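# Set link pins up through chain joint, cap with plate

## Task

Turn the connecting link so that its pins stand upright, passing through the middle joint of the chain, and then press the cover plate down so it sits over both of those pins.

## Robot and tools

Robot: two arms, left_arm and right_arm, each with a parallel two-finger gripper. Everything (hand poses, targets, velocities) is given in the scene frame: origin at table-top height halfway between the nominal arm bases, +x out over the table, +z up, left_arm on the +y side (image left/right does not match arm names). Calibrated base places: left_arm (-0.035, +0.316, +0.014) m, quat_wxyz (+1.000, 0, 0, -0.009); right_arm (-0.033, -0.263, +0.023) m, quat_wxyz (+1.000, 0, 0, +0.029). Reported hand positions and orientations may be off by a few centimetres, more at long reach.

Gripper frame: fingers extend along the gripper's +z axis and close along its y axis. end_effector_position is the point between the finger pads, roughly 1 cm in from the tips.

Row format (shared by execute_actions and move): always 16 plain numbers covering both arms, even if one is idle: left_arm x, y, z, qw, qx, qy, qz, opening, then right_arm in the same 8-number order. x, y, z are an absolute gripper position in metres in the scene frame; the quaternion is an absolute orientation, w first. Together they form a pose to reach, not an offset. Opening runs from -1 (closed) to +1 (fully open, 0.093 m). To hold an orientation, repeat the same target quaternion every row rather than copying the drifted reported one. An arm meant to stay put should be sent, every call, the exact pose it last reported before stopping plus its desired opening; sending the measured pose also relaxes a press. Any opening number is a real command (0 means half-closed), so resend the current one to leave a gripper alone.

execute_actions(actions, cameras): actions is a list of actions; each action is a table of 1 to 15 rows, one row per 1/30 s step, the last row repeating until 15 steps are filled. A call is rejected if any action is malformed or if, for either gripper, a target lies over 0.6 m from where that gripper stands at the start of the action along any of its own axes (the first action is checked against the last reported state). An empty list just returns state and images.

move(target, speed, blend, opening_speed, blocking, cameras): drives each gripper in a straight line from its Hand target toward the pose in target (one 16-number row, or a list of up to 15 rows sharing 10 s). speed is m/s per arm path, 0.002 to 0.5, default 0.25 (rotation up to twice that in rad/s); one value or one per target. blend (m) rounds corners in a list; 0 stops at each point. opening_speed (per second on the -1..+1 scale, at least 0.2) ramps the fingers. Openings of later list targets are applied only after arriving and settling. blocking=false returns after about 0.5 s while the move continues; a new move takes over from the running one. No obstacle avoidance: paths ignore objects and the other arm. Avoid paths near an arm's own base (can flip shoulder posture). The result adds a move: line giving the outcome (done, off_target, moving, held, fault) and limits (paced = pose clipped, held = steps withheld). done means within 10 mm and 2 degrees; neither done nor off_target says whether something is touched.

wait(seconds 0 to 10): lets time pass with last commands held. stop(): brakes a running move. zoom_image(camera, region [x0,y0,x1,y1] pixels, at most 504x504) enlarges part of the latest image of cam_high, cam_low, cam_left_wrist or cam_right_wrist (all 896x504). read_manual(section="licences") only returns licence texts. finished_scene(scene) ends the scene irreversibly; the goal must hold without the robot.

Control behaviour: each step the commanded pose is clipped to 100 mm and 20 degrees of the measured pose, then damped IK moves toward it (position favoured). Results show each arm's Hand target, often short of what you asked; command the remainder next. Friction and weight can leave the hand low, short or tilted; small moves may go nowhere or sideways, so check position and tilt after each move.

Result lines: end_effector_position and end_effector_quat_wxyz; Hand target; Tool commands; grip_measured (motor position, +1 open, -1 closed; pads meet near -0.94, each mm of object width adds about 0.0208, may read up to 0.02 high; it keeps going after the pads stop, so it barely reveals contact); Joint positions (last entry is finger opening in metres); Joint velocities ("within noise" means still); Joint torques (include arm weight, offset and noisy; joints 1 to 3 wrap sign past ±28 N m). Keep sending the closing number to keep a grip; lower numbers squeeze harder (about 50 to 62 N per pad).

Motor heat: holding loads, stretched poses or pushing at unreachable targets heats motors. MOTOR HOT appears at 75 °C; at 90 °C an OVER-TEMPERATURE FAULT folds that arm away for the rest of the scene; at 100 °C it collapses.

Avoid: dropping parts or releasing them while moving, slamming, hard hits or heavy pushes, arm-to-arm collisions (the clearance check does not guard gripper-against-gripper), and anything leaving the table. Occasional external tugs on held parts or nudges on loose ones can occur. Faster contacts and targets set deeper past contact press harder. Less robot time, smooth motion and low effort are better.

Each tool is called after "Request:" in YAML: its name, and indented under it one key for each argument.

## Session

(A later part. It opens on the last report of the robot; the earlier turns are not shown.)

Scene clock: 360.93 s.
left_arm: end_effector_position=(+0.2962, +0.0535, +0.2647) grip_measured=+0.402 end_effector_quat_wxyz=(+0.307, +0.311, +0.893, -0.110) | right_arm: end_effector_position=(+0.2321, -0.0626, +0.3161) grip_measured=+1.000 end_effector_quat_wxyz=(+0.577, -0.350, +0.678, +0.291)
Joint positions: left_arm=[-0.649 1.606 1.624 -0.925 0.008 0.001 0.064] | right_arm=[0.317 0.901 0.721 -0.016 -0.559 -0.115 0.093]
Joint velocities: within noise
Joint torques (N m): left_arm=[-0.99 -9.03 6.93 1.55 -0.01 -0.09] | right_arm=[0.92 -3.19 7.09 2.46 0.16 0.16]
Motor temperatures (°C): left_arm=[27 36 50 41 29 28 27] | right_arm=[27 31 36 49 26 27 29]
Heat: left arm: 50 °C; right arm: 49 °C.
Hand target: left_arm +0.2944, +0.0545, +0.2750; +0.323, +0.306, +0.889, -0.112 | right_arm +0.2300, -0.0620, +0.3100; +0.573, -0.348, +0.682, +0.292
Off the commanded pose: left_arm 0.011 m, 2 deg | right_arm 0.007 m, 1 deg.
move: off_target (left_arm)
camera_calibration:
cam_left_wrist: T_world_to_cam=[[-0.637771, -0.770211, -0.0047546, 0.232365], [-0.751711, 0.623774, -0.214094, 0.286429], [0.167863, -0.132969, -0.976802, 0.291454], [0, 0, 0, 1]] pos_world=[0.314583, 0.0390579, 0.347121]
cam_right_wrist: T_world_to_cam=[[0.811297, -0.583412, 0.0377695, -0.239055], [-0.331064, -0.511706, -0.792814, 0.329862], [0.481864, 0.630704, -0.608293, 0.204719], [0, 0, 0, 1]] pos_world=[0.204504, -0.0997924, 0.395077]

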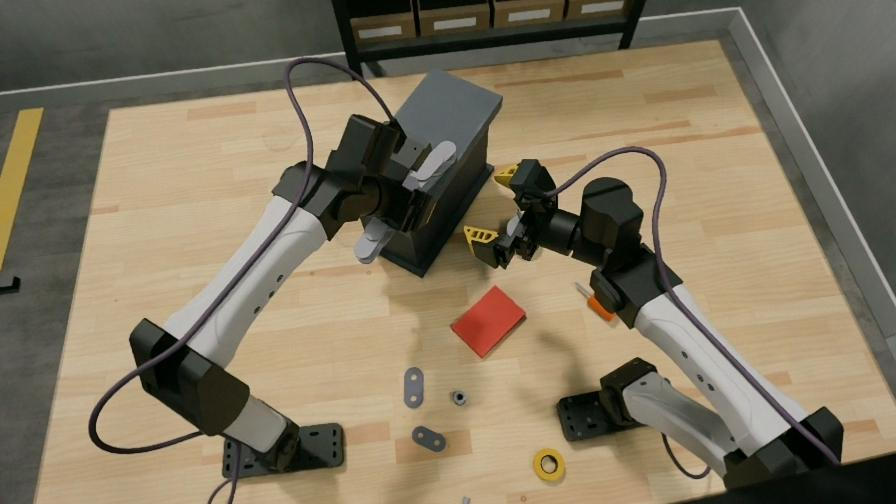

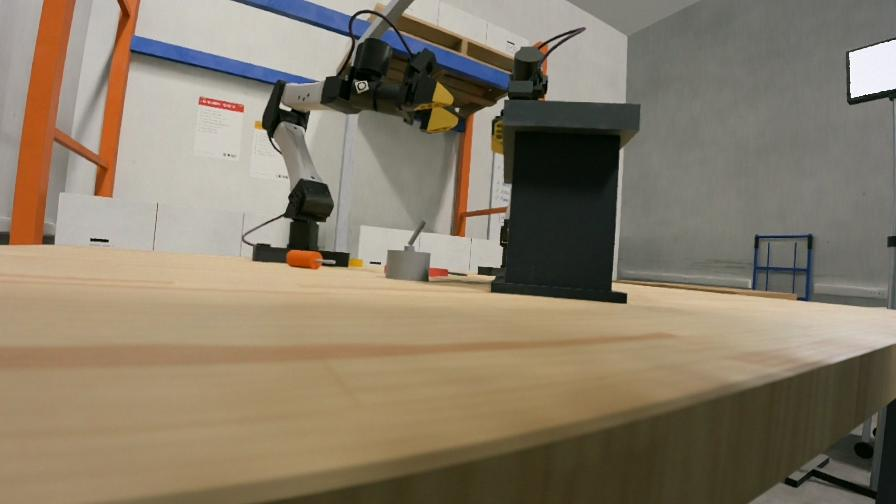

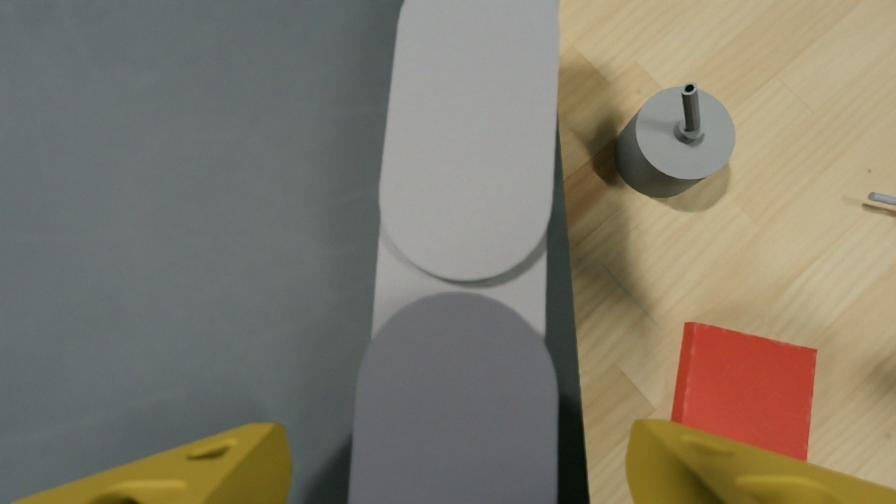

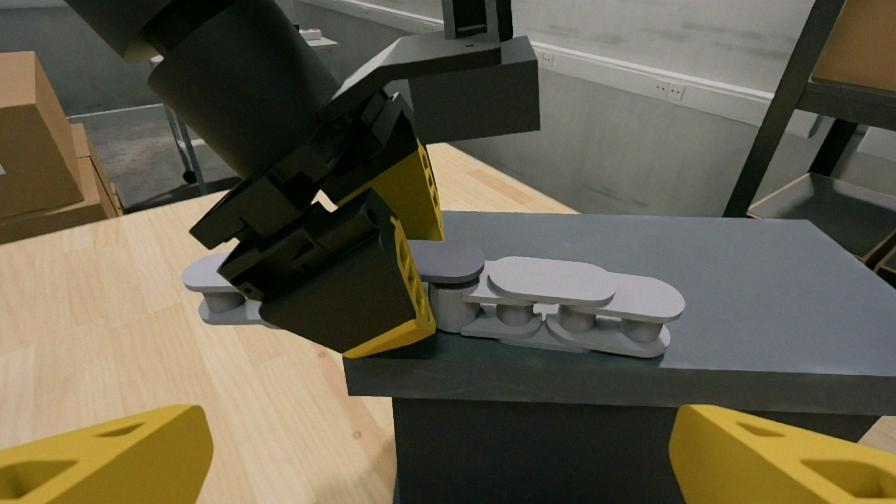

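Request:
move:
  target:
    - [0.2945,0.0545,0.275,0.3234,0.3060,0.8885,-0.1114,-0.35,0.23,-0.062,0.31,0.5727,-0.3478,0.6825,0.2918,1.0]
  speed: 0.05
  opening_speed: 0.6

Request:
zoom_image:
  camera: "cam_right_wrist"
  region: [300, 150, 560, 370]

Scene clock: 371.33 s.
left_arm: end_effector_position=(+0.2971, +0.0539, +0.2650) grip_measured=-0.344 end_effector_quat_wxyz=(+0.309, +0.310, +0.893, -0.109) | right_arm: end_effector_position=(+0.2321, -0.0626, +0.3161) grip_measured=+1.000 end_effector_quat_wxyz=(+0.577, -0.350, +0.678, +0.291)
Joint positions: left_arm=[-0.649 1.606 1.624 -0.922 0.004 0.001 0.029] | right_arm=[0.317 0.901 0.721 -0.016 -0.559 -0.114 0.093]
Joint velocities: within noise
Joint torques (N m): left_arm=[-0.99 -9.01 6.83 1.52 0.01 -0.07] | right_arm=[0.65 -3.12 7.1 2.46 0.14 0.16]
Motor temperatures (°C): left_arm=[27 37 49 40 29 28 27] | right_arm=[27 31 36 49 26 27 29]
Heat: left arm: 49 °C; right arm: 49 °C.
Hand target: left_arm +0.2944, +0.0545, +0.2750; +0.323, +0.306, +0.888, -0.112 | right_arm +0.2300, -0.0620, +0.3100; +0.573, -0.348, +0.683, +0.292
Off the commanded pose: left_arm 0.010 m, 2 deg | right_arm 0.007 m, 1 deg.
move: done
camera_calibration:
cam_left_wrist: T_world_to_cam=[[-0.63515, -0.772342, -0.00848209, 0.233539], [-0.752864, 0.621511, -0.21661, 0.288124], [0.172569, -0.131194, -0.976221, 0.290084], [0, 0, 0, 1]] pos_world=[0.315191, 0.039357, 0.347578]
cam_right_wrist: T_world_to_cam=[[0.811272, -0.583472, 0.0373935, -0.238934], [-0.331338, -0.51151, -0.792826, 0.329942], [0.481719, 0.630808, -0.6083, 0.204762], [0, 0, 0, 1]] pos_world=[0.204526, -0.0998081, 0.395078]

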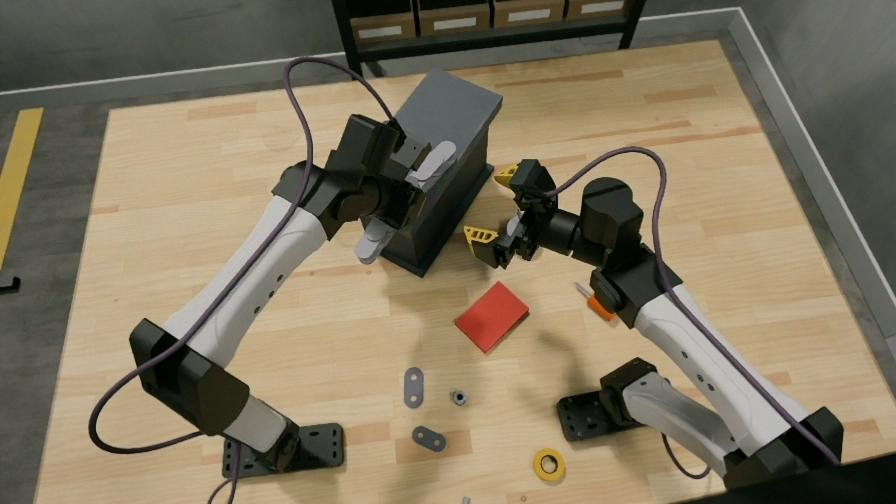

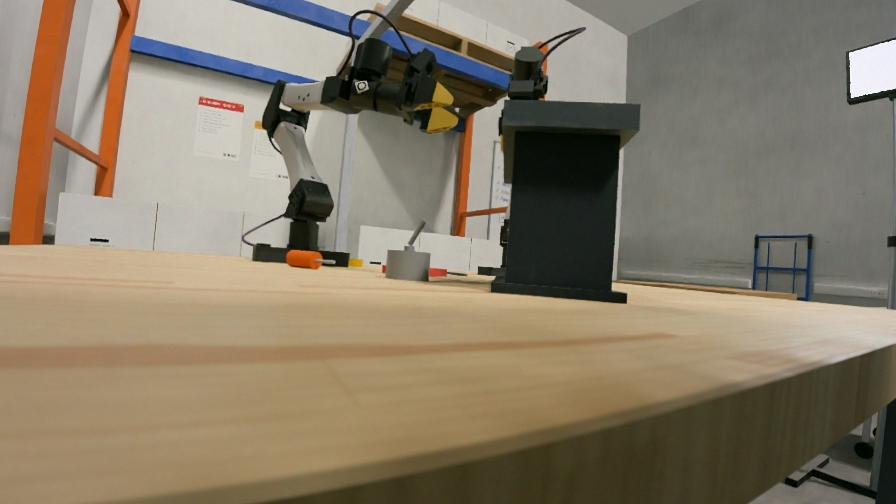

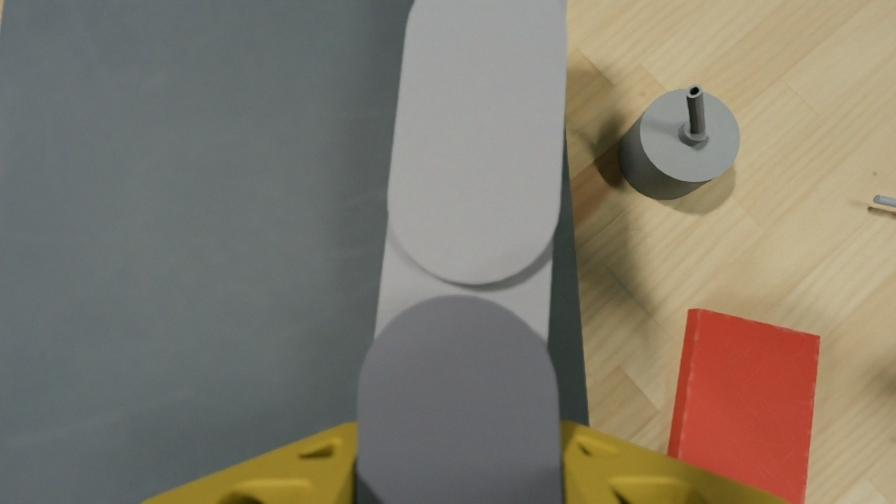

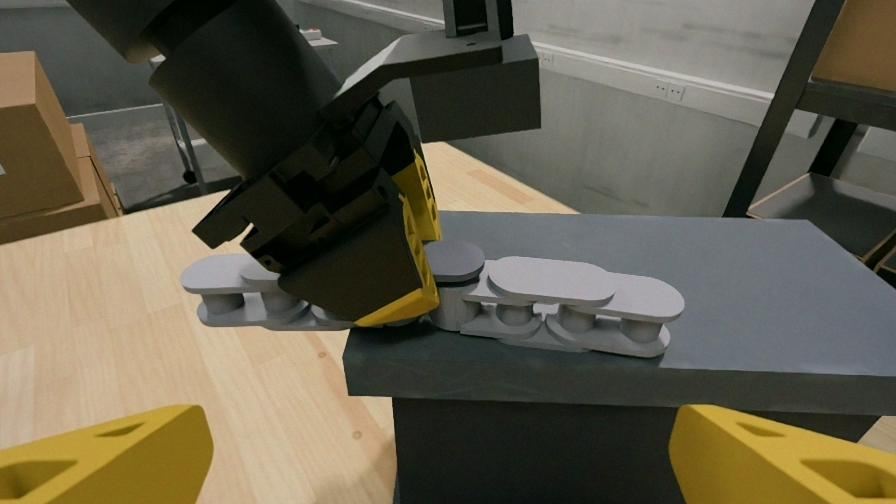

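Scaled by 1.938 from the camera's 896x504 image, which has a finer 1280x720 frame.

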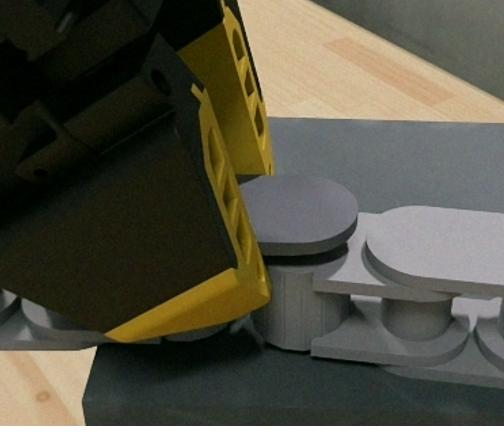

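Request:
move:
  target:
    - [0.2945,0.0545,0.277,0.3234,0.3060,0.8885,-0.1114,-0.45,0.23,-0.062,0.31,0.5727,-0.3478,0.6825,0.2918,1.0]
    - [0.2800,0.0340,0.277,0.3234,0.3060,0.8885,-0.1114,-0.45,0.23,-0.062,0.31,0.5727,-0.3478,0.6825,0.2918,1.0]
  speed: 0.04

Request:
zoom_image:
  camera: "cam_right_wrist"
  region: [300, 170, 560, 420]

Scene clock: 385.67 s.
left_arm: end_effector_position=(+0.2829, +0.0373, +0.2650) grip_measured=-0.435 end_effector_quat_wxyz=(+0.311, +0.309, +0.893, -0.102) | right_arm: end_effector_position=(+0.2321, -0.0626, +0.3161) grip_measured=+1.000 end_effector_quat_wxyz=(+0.577, -0.350, +0.678, +0.291)
Joint positions: left_arm=[-0.725 1.606 1.624 -0.924 -0.056 -0.057 0.024] | right_arm=[0.317 0.901 0.721 -0.016 -0.559 -0.114 0.093]
Joint velocities: within noise
Joint torques (N m): left_arm=[-1.35 -7.99 8.65 1.46 0.07 -0.1] | right_arm=[0.7 -3.19 7.06 2.5 0.08 0.16]
Motor temperatures (°C): left_arm=[27 38 49 40 29 28 27] | right_arm=[27 31 36 49 26 27 29]
Heat: left arm: 49 °C; right arm: 49 °C.
Hand target: left_arm +0.2799, +0.0342, +0.2770; +0.323, +0.306, +0.888, -0.112 | right_arm +0.2300, -0.0620, +0.3100; +0.573, -0.348, +0.683, +0.292
Off the commanded pose: left_arm 0.013 m, 2 deg | right_arm 0.007 m, 1 deg.
move: off_target (left_arm)
camera_calibration:
cam_left_wrist: T_world_to_cam=[[-0.630053, -0.776289, -0.0202362, 0.213507], [-0.75521, 0.618596, -0.216786, 0.288515], [0.180806, -0.121304, -0.976009, 0.287595], [0, 0, 0, 1]] pos_world=[0.300411, 0.022155, 0.347562]
cam_right_wrist: T_world_to_cam=[[0.811272, -0.583472, 0.0373935, -0.238934], [-0.331338, -0.51151, -0.792826, 0.329942], [0.481719, 0.630808, -0.6083, 0.204762], [0, 0, 0, 1]] pos_world=[0.204526, -0.0998081, 0.395078]

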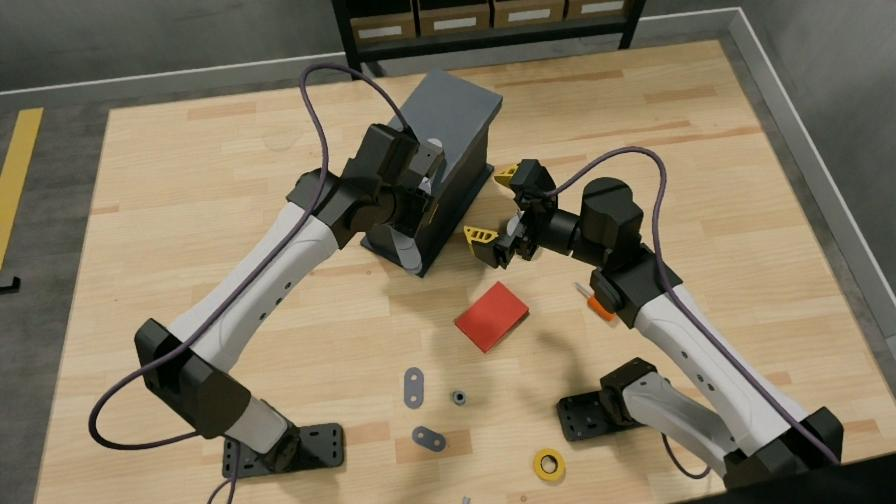

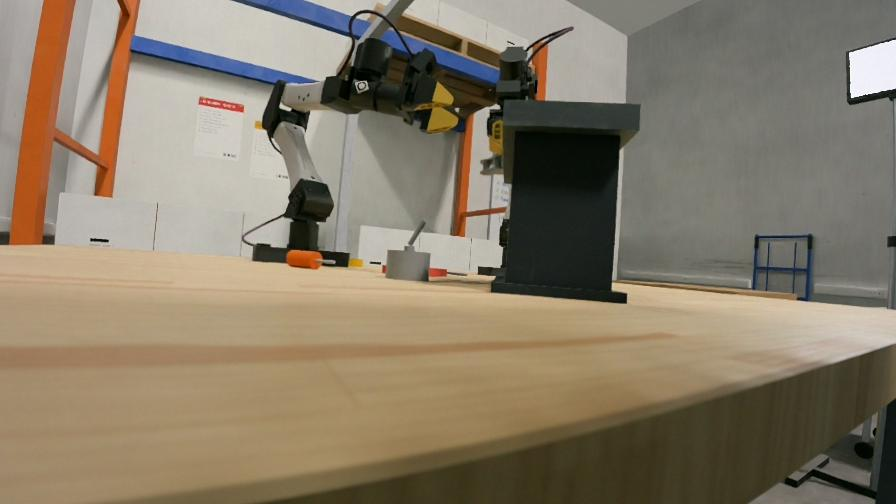

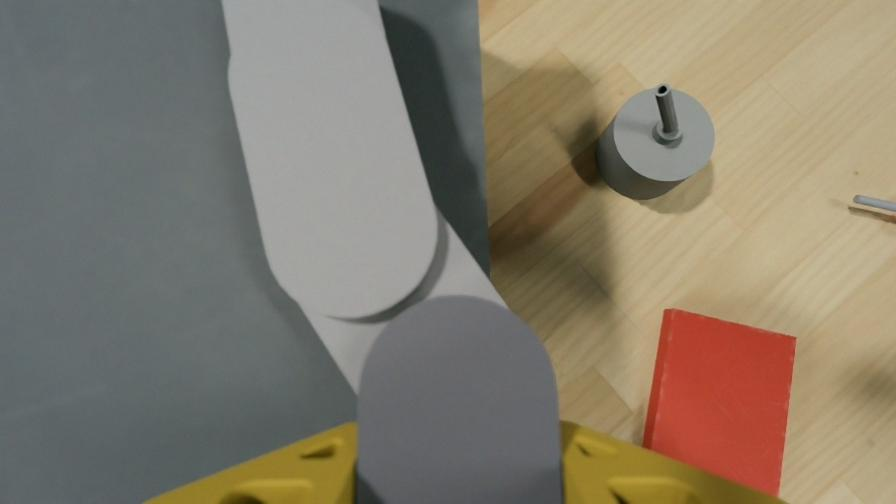

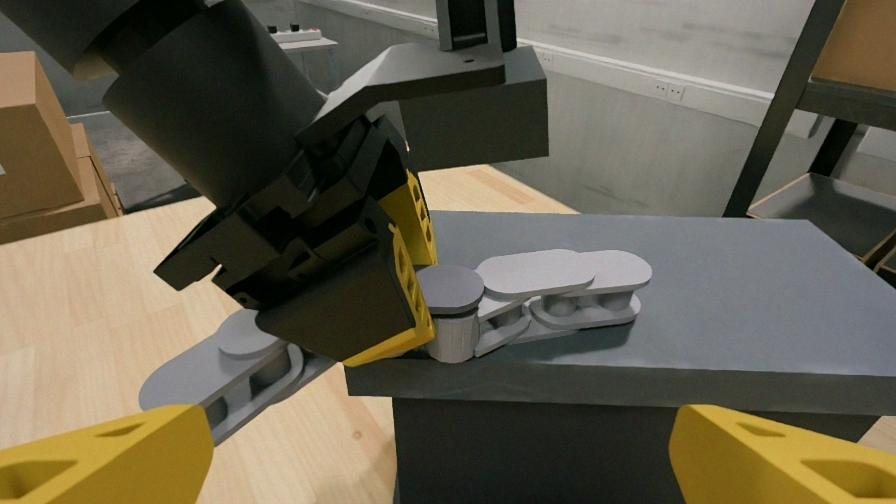

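Scaled by 1.938 from the camera's 896x504 image, which has a finer 1280x720 frame.

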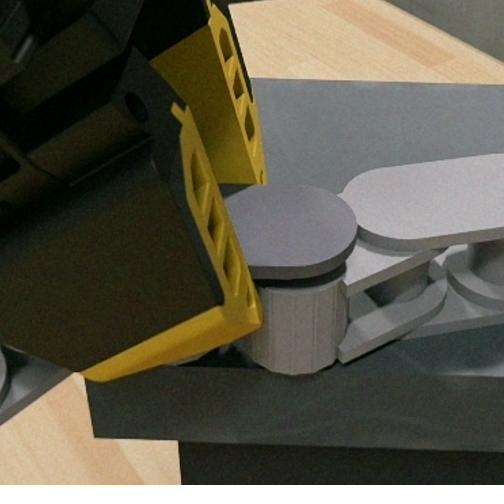

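Request:
move:
  target:
    - [0.2735,0.0255,0.277,0.3234,0.3060,0.8885,-0.1114,-0.45,0.23,-0.062,0.31,0.5727,-0.3478,0.6825,0.2918,1.0]
  speed: 0.04

Request:
zoom_image:
  camera: "cam_right_wrist"
  region: [100, 170, 560, 504]

Scene clock: 410.80 s.
left_arm: end_effector_position=(+0.2776, +0.0318, +0.2652) grip_measured=-0.435 end_effector_quat_wxyz=(+0.314, +0.306, +0.894, -0.097) | right_arm: end_effector_position=(+0.2321, -0.0626, +0.3161) grip_measured=+1.000 end_effector_quat_wxyz=(+0.577, -0.350, +0.678, +0.291)
Joint positions: left_arm=[-0.755 1.606 1.624 -0.924 -0.088 -0.082 0.024] | right_arm=[0.317 0.901 0.721 -0.016 -0.559 -0.114 0.093]
Joint velocities: within noise
Joint torques (N m): left_arm=[-1.65 -7.65 9.17 1.44 0.15 -0.1] | right_arm=[0.7 -3.14 7.01 2.48 0.11 0.14]
Motor temperatures (°C): left_arm=[27 38 50 39 29 28 27] | right_arm=[27 31 36 50 26 27 29]
Heat: left arm: 50 °C; right arm: 50 °C.
Hand target: left_arm +0.2734, +0.0258, +0.2770; +0.323, +0.306, +0.888, -0.111 | right_arm +0.2300, -0.0620, +0.3100; +0.573, -0.348, +0.683, +0.292
Off the commanded pose: left_arm 0.014 m, 2 deg | right_arm 0.007 m, 1 deg.
move: off_target (left_arm)
camera_calibration:
cam_left_wrist: T_world_to_cam=[[-0.623036, -0.781635, -0.0295551, 0.206654], [-0.759038, 0.613286, -0.218498, 0.289704], [0.188911, -0.113699, -0.97539, 0.285399], [0, 0, 0, 1]] pos_world=[0.294734, 0.0163062, 0.347783]
cam_right_wrist: T_world_to_cam=[[0.811272, -0.583472, 0.0373935, -0.238934], [-0.331338, -0.51151, -0.792826, 0.329942], [0.481719, 0.630808, -0.6083, 0.204762], [0, 0, 0, 1]] pos_world=[0.204526, -0.0998081, 0.395078]

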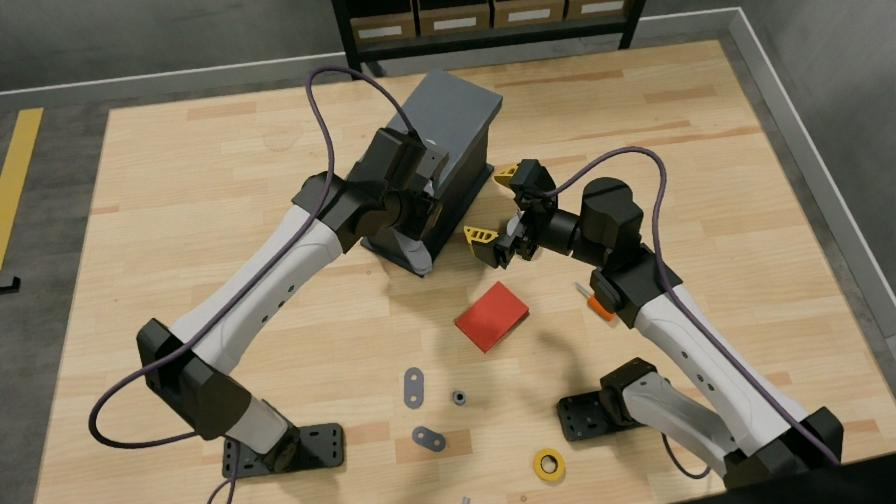

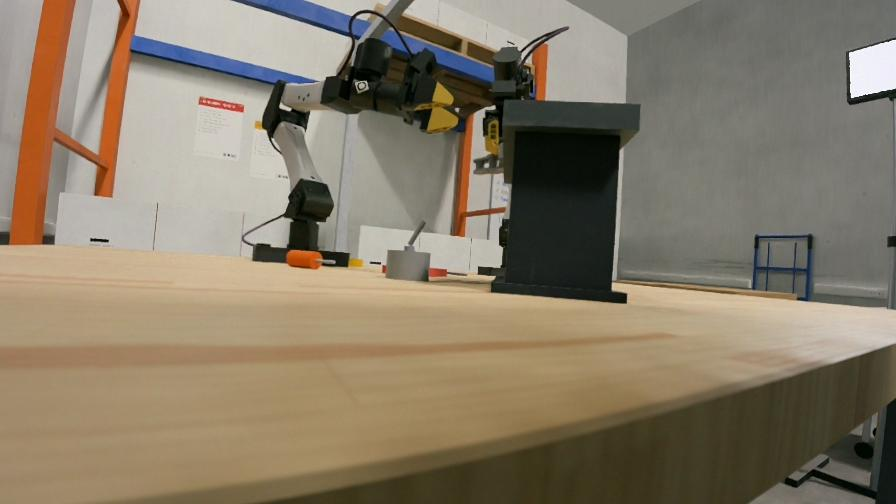

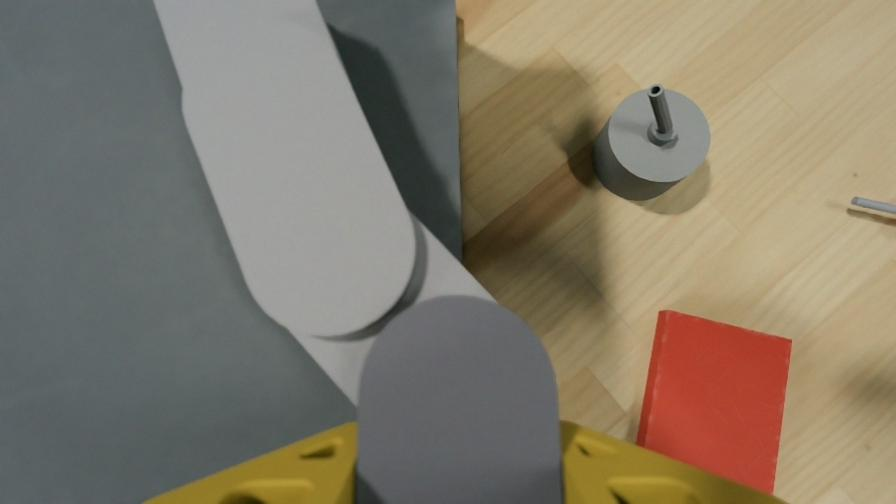

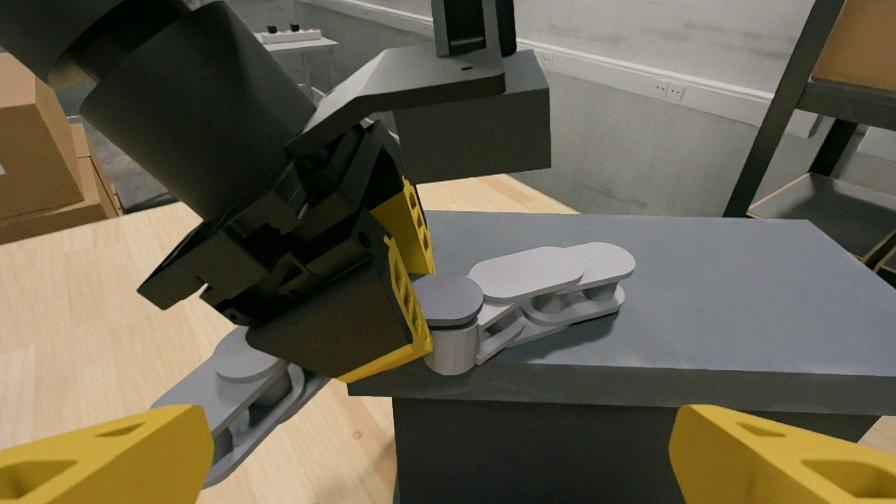

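Scaled by 1.096 from the camera's 896x504 image, which has a finer 1280x720 frame.

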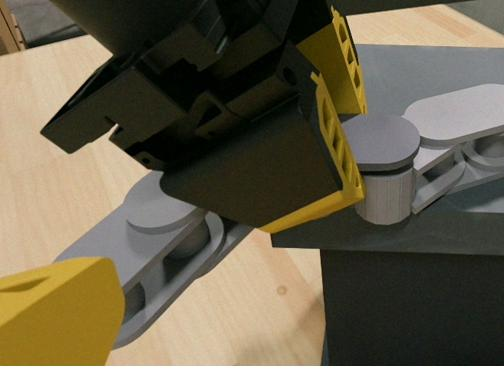

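Request:
move:
  target:
    - [0.2735,0.0255,0.277,0.3234,0.3060,0.8885,-0.1114,-0.2,0.23,-0.062,0.31,0.5727,-0.3478,0.6825,0.2918,1.0]
  speed: 0.04
  opening_speed: 0.3

Request:
zoom_image:
  camera: "cam_right_wrist"
  region: [300, 200, 560, 420]

Request:
zoom_image:
  camera: "cam_low"
  region: [440, 80, 640, 200]

Scene clock: 490.37 s.
left_arm: end_effector_position=(+0.2696, +0.0221, +0.2655) grip_measured=-0.201 end_effector_quat_wxyz=(+0.309, +0.316, +0.890, -0.112) | right_arm: end_effector_position=(+0.2321, -0.0626, +0.3161) grip_measured=+1.000 end_effector_quat_wxyz=(+0.577, -0.350, +0.678, +0.291)
Joint positions: left_arm=[-0.776 1.606 1.624 -0.921 -0.064 -0.089 0.036] | right_arm=[0.317 0.901 0.721 -0.016 -0.559 -0.114 0.093]
Joint velocities: within noise
Joint torques (N m): left_arm=[0.28 -7.66 9.14 1.42 -0.04 -0.05] | right_arm=[0.79 -3.17 7.02 2.49 0.14 0.19]
Motor temperatures (°C): left_arm=[27 38 54 37 29 28 28] | right_arm=[27 31 36 50 26 27 29]
Heat: left arm: 54 °C; right arm: 50 °C.
Hand target: left_arm +0.2733, +0.0256, +0.2770; +0.323, +0.306, +0.888, -0.111 | right_arm +0.2300, -0.0620, +0.3100; +0.573, -0.348, +0.683, +0.292
Off the commanded pose: left_arm 0.013 m, 2 deg | right_arm 0.007 m, 1 deg.
move: off_target (left_arm)
camera_calibration:
cam_left_wrist: T_world_to_cam=[[-0.645795, -0.763486, -0.00622111, 0.193645], [-0.743854, 0.630985, -0.220316, 0.285569], [0.172134, -0.137652, -0.975409, 0.291149], [0, 0, 0, 1]] pos_world=[0.28736, 0.00773254, 0.348109]
cam_right_wrist: T_world_to_cam=[[0.811272, -0.583472, 0.0373935, -0.238934], [-0.331338, -0.51151, -0.792826, 0.329942], [0.481719, 0.630808, -0.6083, 0.204762], [0, 0, 0, 1]] pos_world=[0.204526, -0.0998081, 0.395078]

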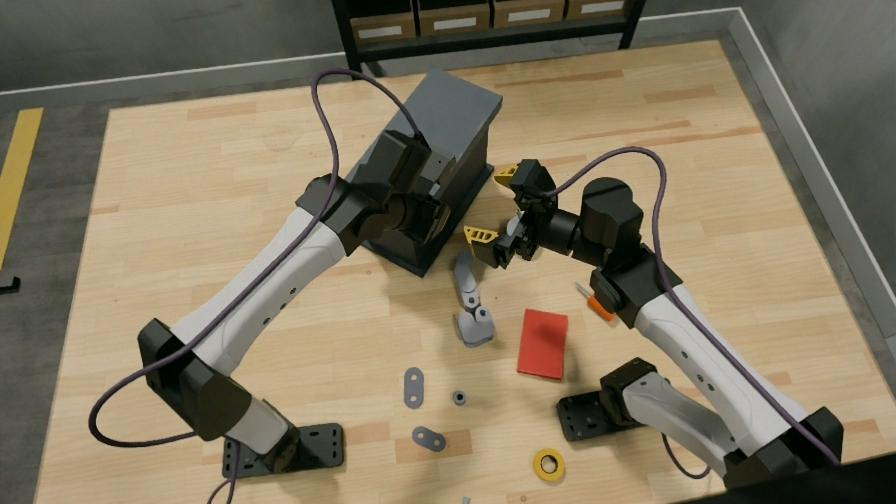

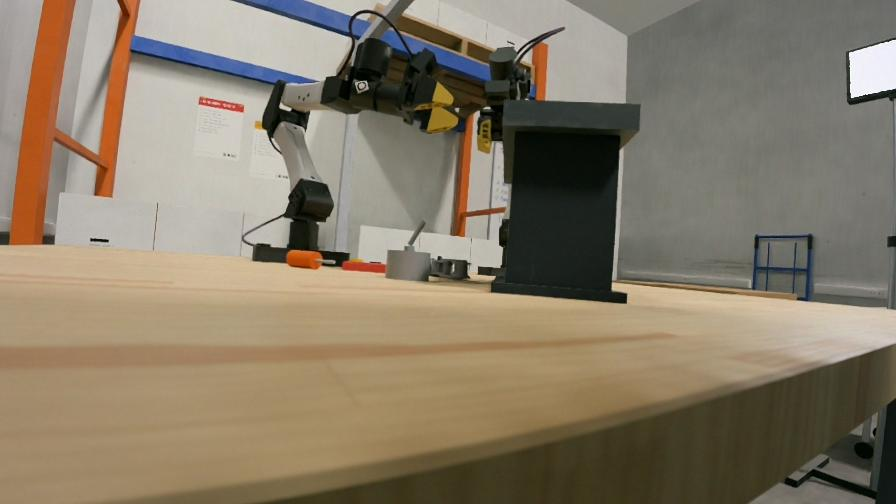

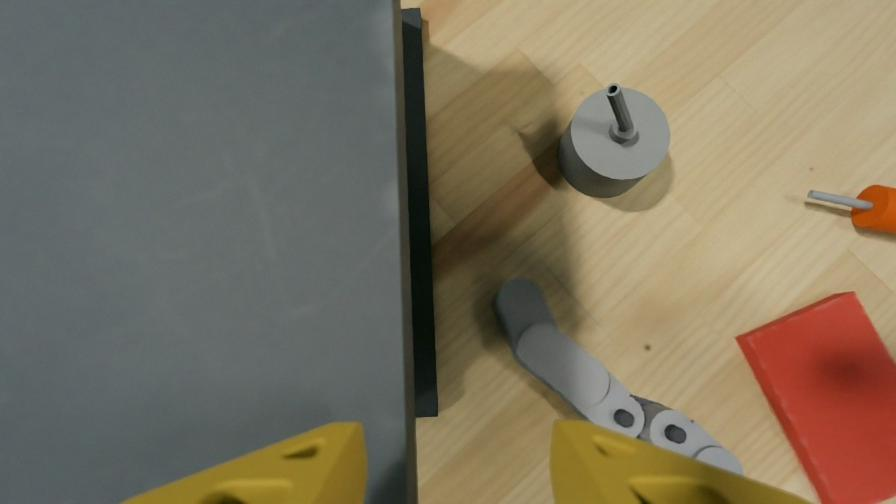

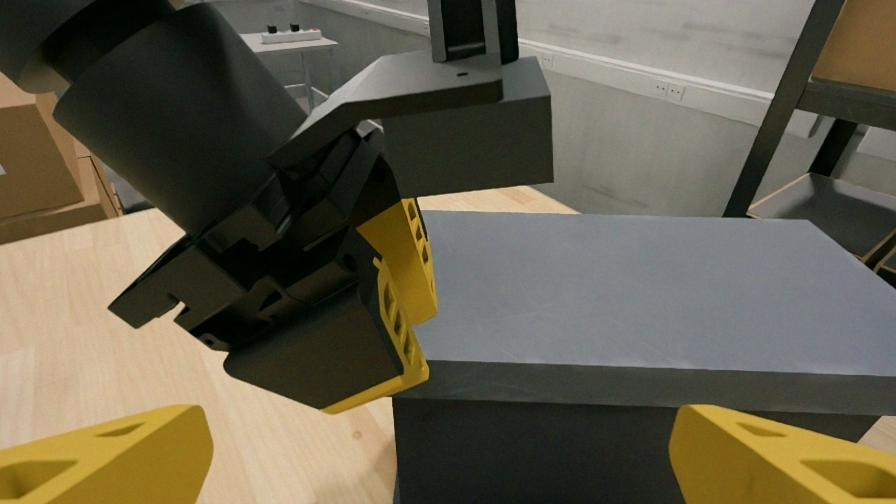

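Scaled by 1.938 from the camera's 896x504 image, which has a finer 1280x720 frame.

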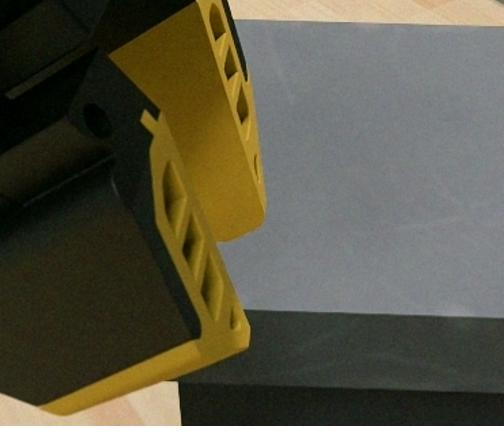

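Scaled by 2.520 from the camera's 896x504 image, which has a finer 1280x720 frame.

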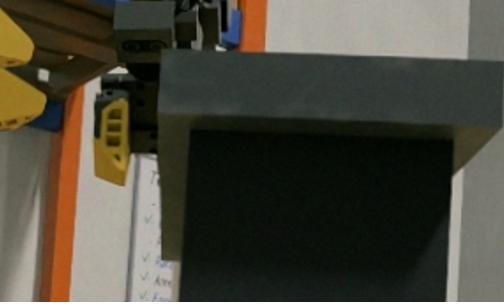

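Request:
zoom_image:
  camera: "cam_left_wrist"
  region: [480, 260, 760, 504]

Request:
zoom_image:
  camera: "cam_high"
  region: [430, 240, 530, 360]

Request:
zoom_image:
  camera: "cam_low"
  region: [330, 200, 510, 300]

Scaled by 1.800 from the camera's 896x504 image, which has a finer 1280x720 frame.

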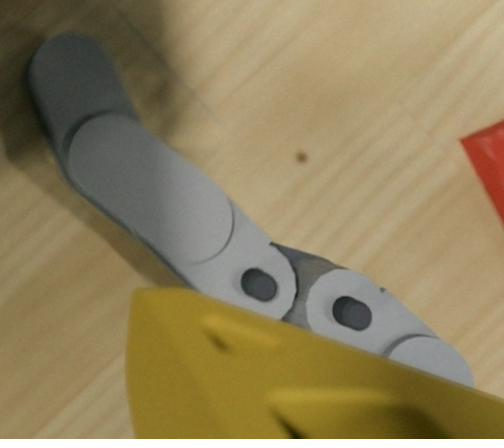

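Scaled by 4.200 from the camera's 896x504 image, which has a finer 1280x720 frame.

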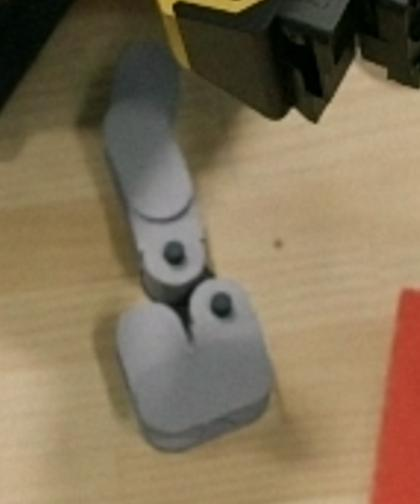

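Scaled by 2.800 from the camera's 896x504 image, which has a finer 1280x720 frame.

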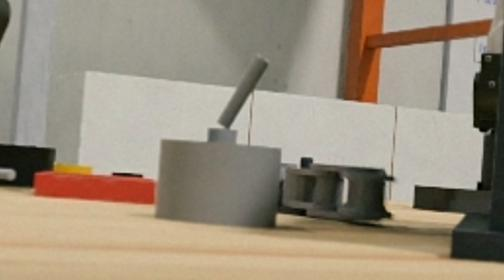

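Request:
move:
  target:
    - [0.2696,0.0221,0.33,0.3234,0.3060,0.8885,-0.1114,-0.2,0.25,-0.19,0.31,0.5727,-0.3478,0.6825,0.2918,0.0]
    - [0.2696,0.0221,0.34,0.3234,0.3060,0.8885,-0.1114,-0.2,0.24,-0.24,0.13,0.5100,-0.4663,0.6077,0.3913,-0.9]
  speed: 0.15
  blend: [0.03,0]

Scene clock: 560.07 s.
left_arm: end_effector_position=(+0.2687, +0.0237, +0.3342) grip_measured=-0.201 end_effector_quat_wxyz=(+0.317, +0.310, +0.889, -0.113) | right_arm: end_effector_position=(+0.2379, -0.2392, +0.1313) grip_measured=-0.898 end_effector_quat_wxyz=(+0.503, -0.432, +0.664, +0.345)
Joint positions: left_arm=[-0.779 1.702 2.017 -1.204 -0.075 -0.099 0.036] | right_arm=[-0.603 1.805 0.906 -1.19 -1.272 -2.085 0.002]
Joint velocities: within noise
Joint torques (N m): left_arm=[-0.99 -6.32 9.05 1.4 -0.08 -0.08] | right_arm=[0.53 -6.01 6.9 -0.82 -0.36 0.04]
Motor temperatures (°C): left_arm=[27 38 55 38 29 28 27] | right_arm=[27 30 37 49 26 27 29]
Heat: left arm: 55 °C; right arm: 49 °C.
Hand target: left_arm +0.2696, +0.0222, +0.3399; +0.324, +0.306, +0.888, -0.112 | right_arm +0.2403, -0.2395, +0.1300; +0.498, -0.440, +0.663, +0.345
Off the commanded pose: left_arm 0.006 m, 1 deg | right_arm 0.003 m, 9 deg.
joint sent to its limit (right arm) — joint 6 (wrist roll), lower limit. The joint targets are off in orientation, not in position.
move: off_target (right_arm); target 2's new opening was sent with right_arm's hand 0.002 m and 9 deg from that target
camera_calibration:
cam_left_wrist: T_world_to_cam=[[-0.637345, -0.770542, -0.00745648, 0.192948], [-0.747886, 0.620879, -0.234895, 0.305275], [0.185626, -0.144133, -0.971992, 0.353942], [0, 0, 0, 1]] pos_world=[0.285585, 0.0101504, 0.417175]
cam_right_wrist: T_world_to_cam=[[0.923348, -0.383938, 0.00450099, -0.314325], [-0.257709, -0.62838, -0.733978, 0.0417274], [0.284631, 0.676557, -0.679158, 0.268064], [0, 0, 0, 1]] pos_world=[0.224686, -0.275821, 0.214099]

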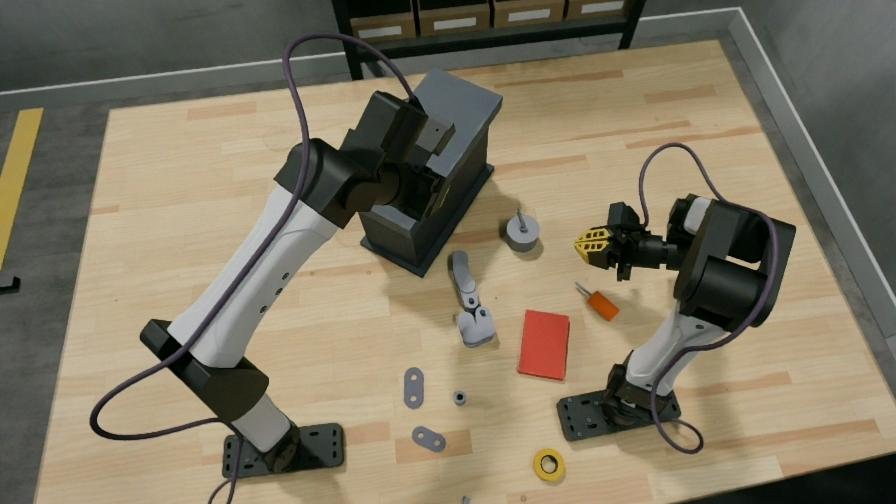

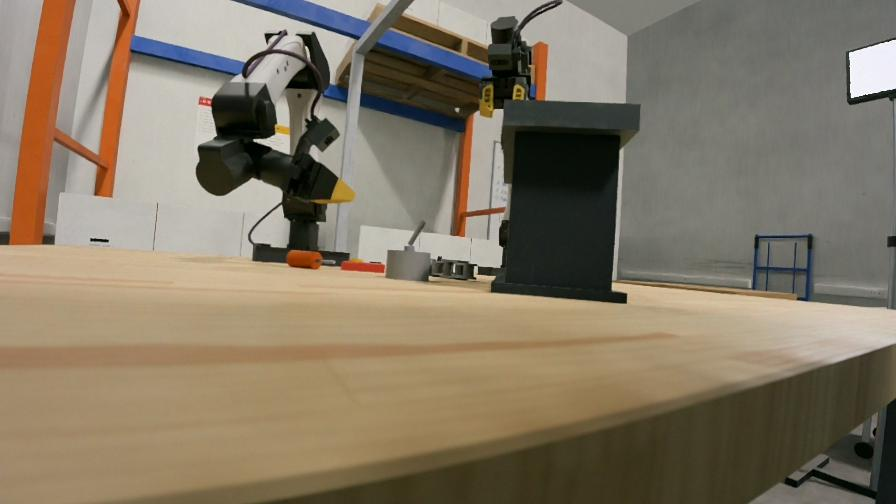

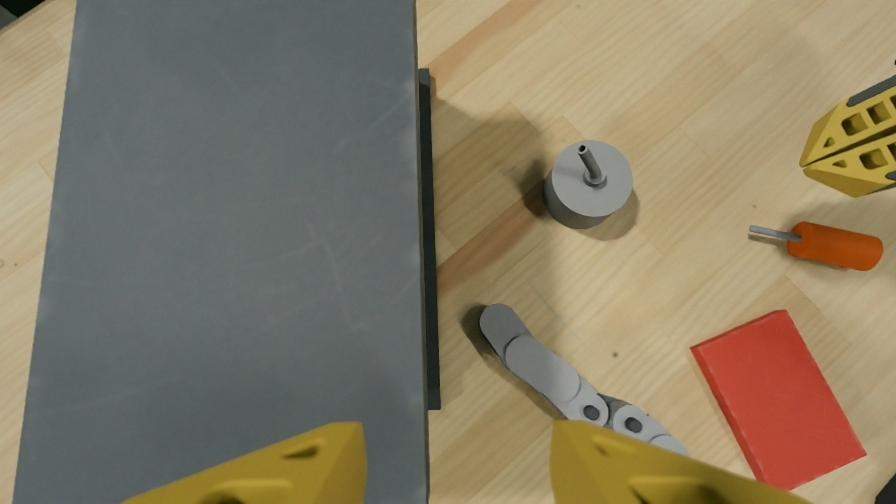

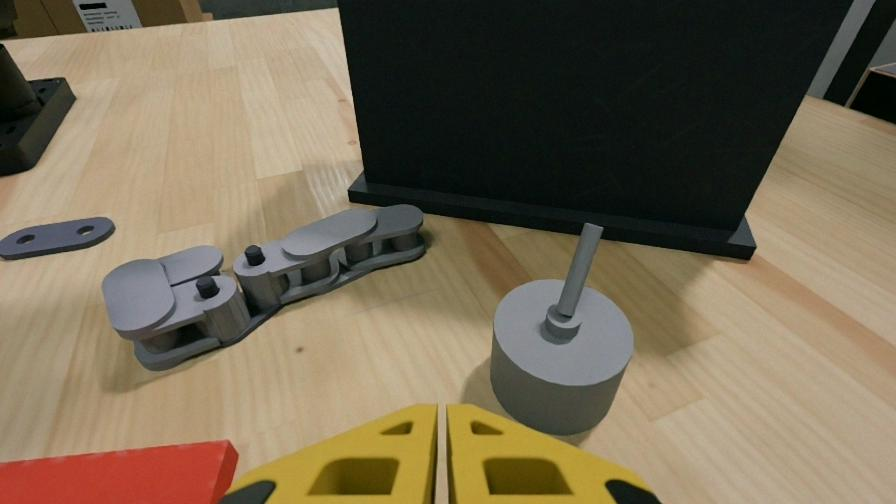

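Request:
zoom_image:
  camera: "cam_right_wrist"
  region: [90, 190, 440, 390]

Scaled by 1.440 from the camera's 896x504 image, which has a finer 1280x720 frame.

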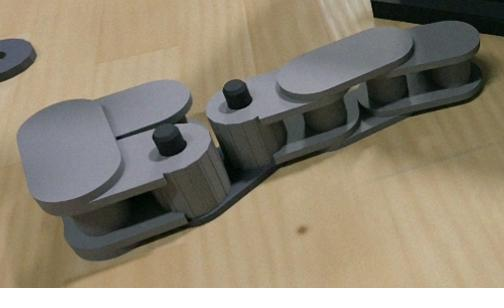

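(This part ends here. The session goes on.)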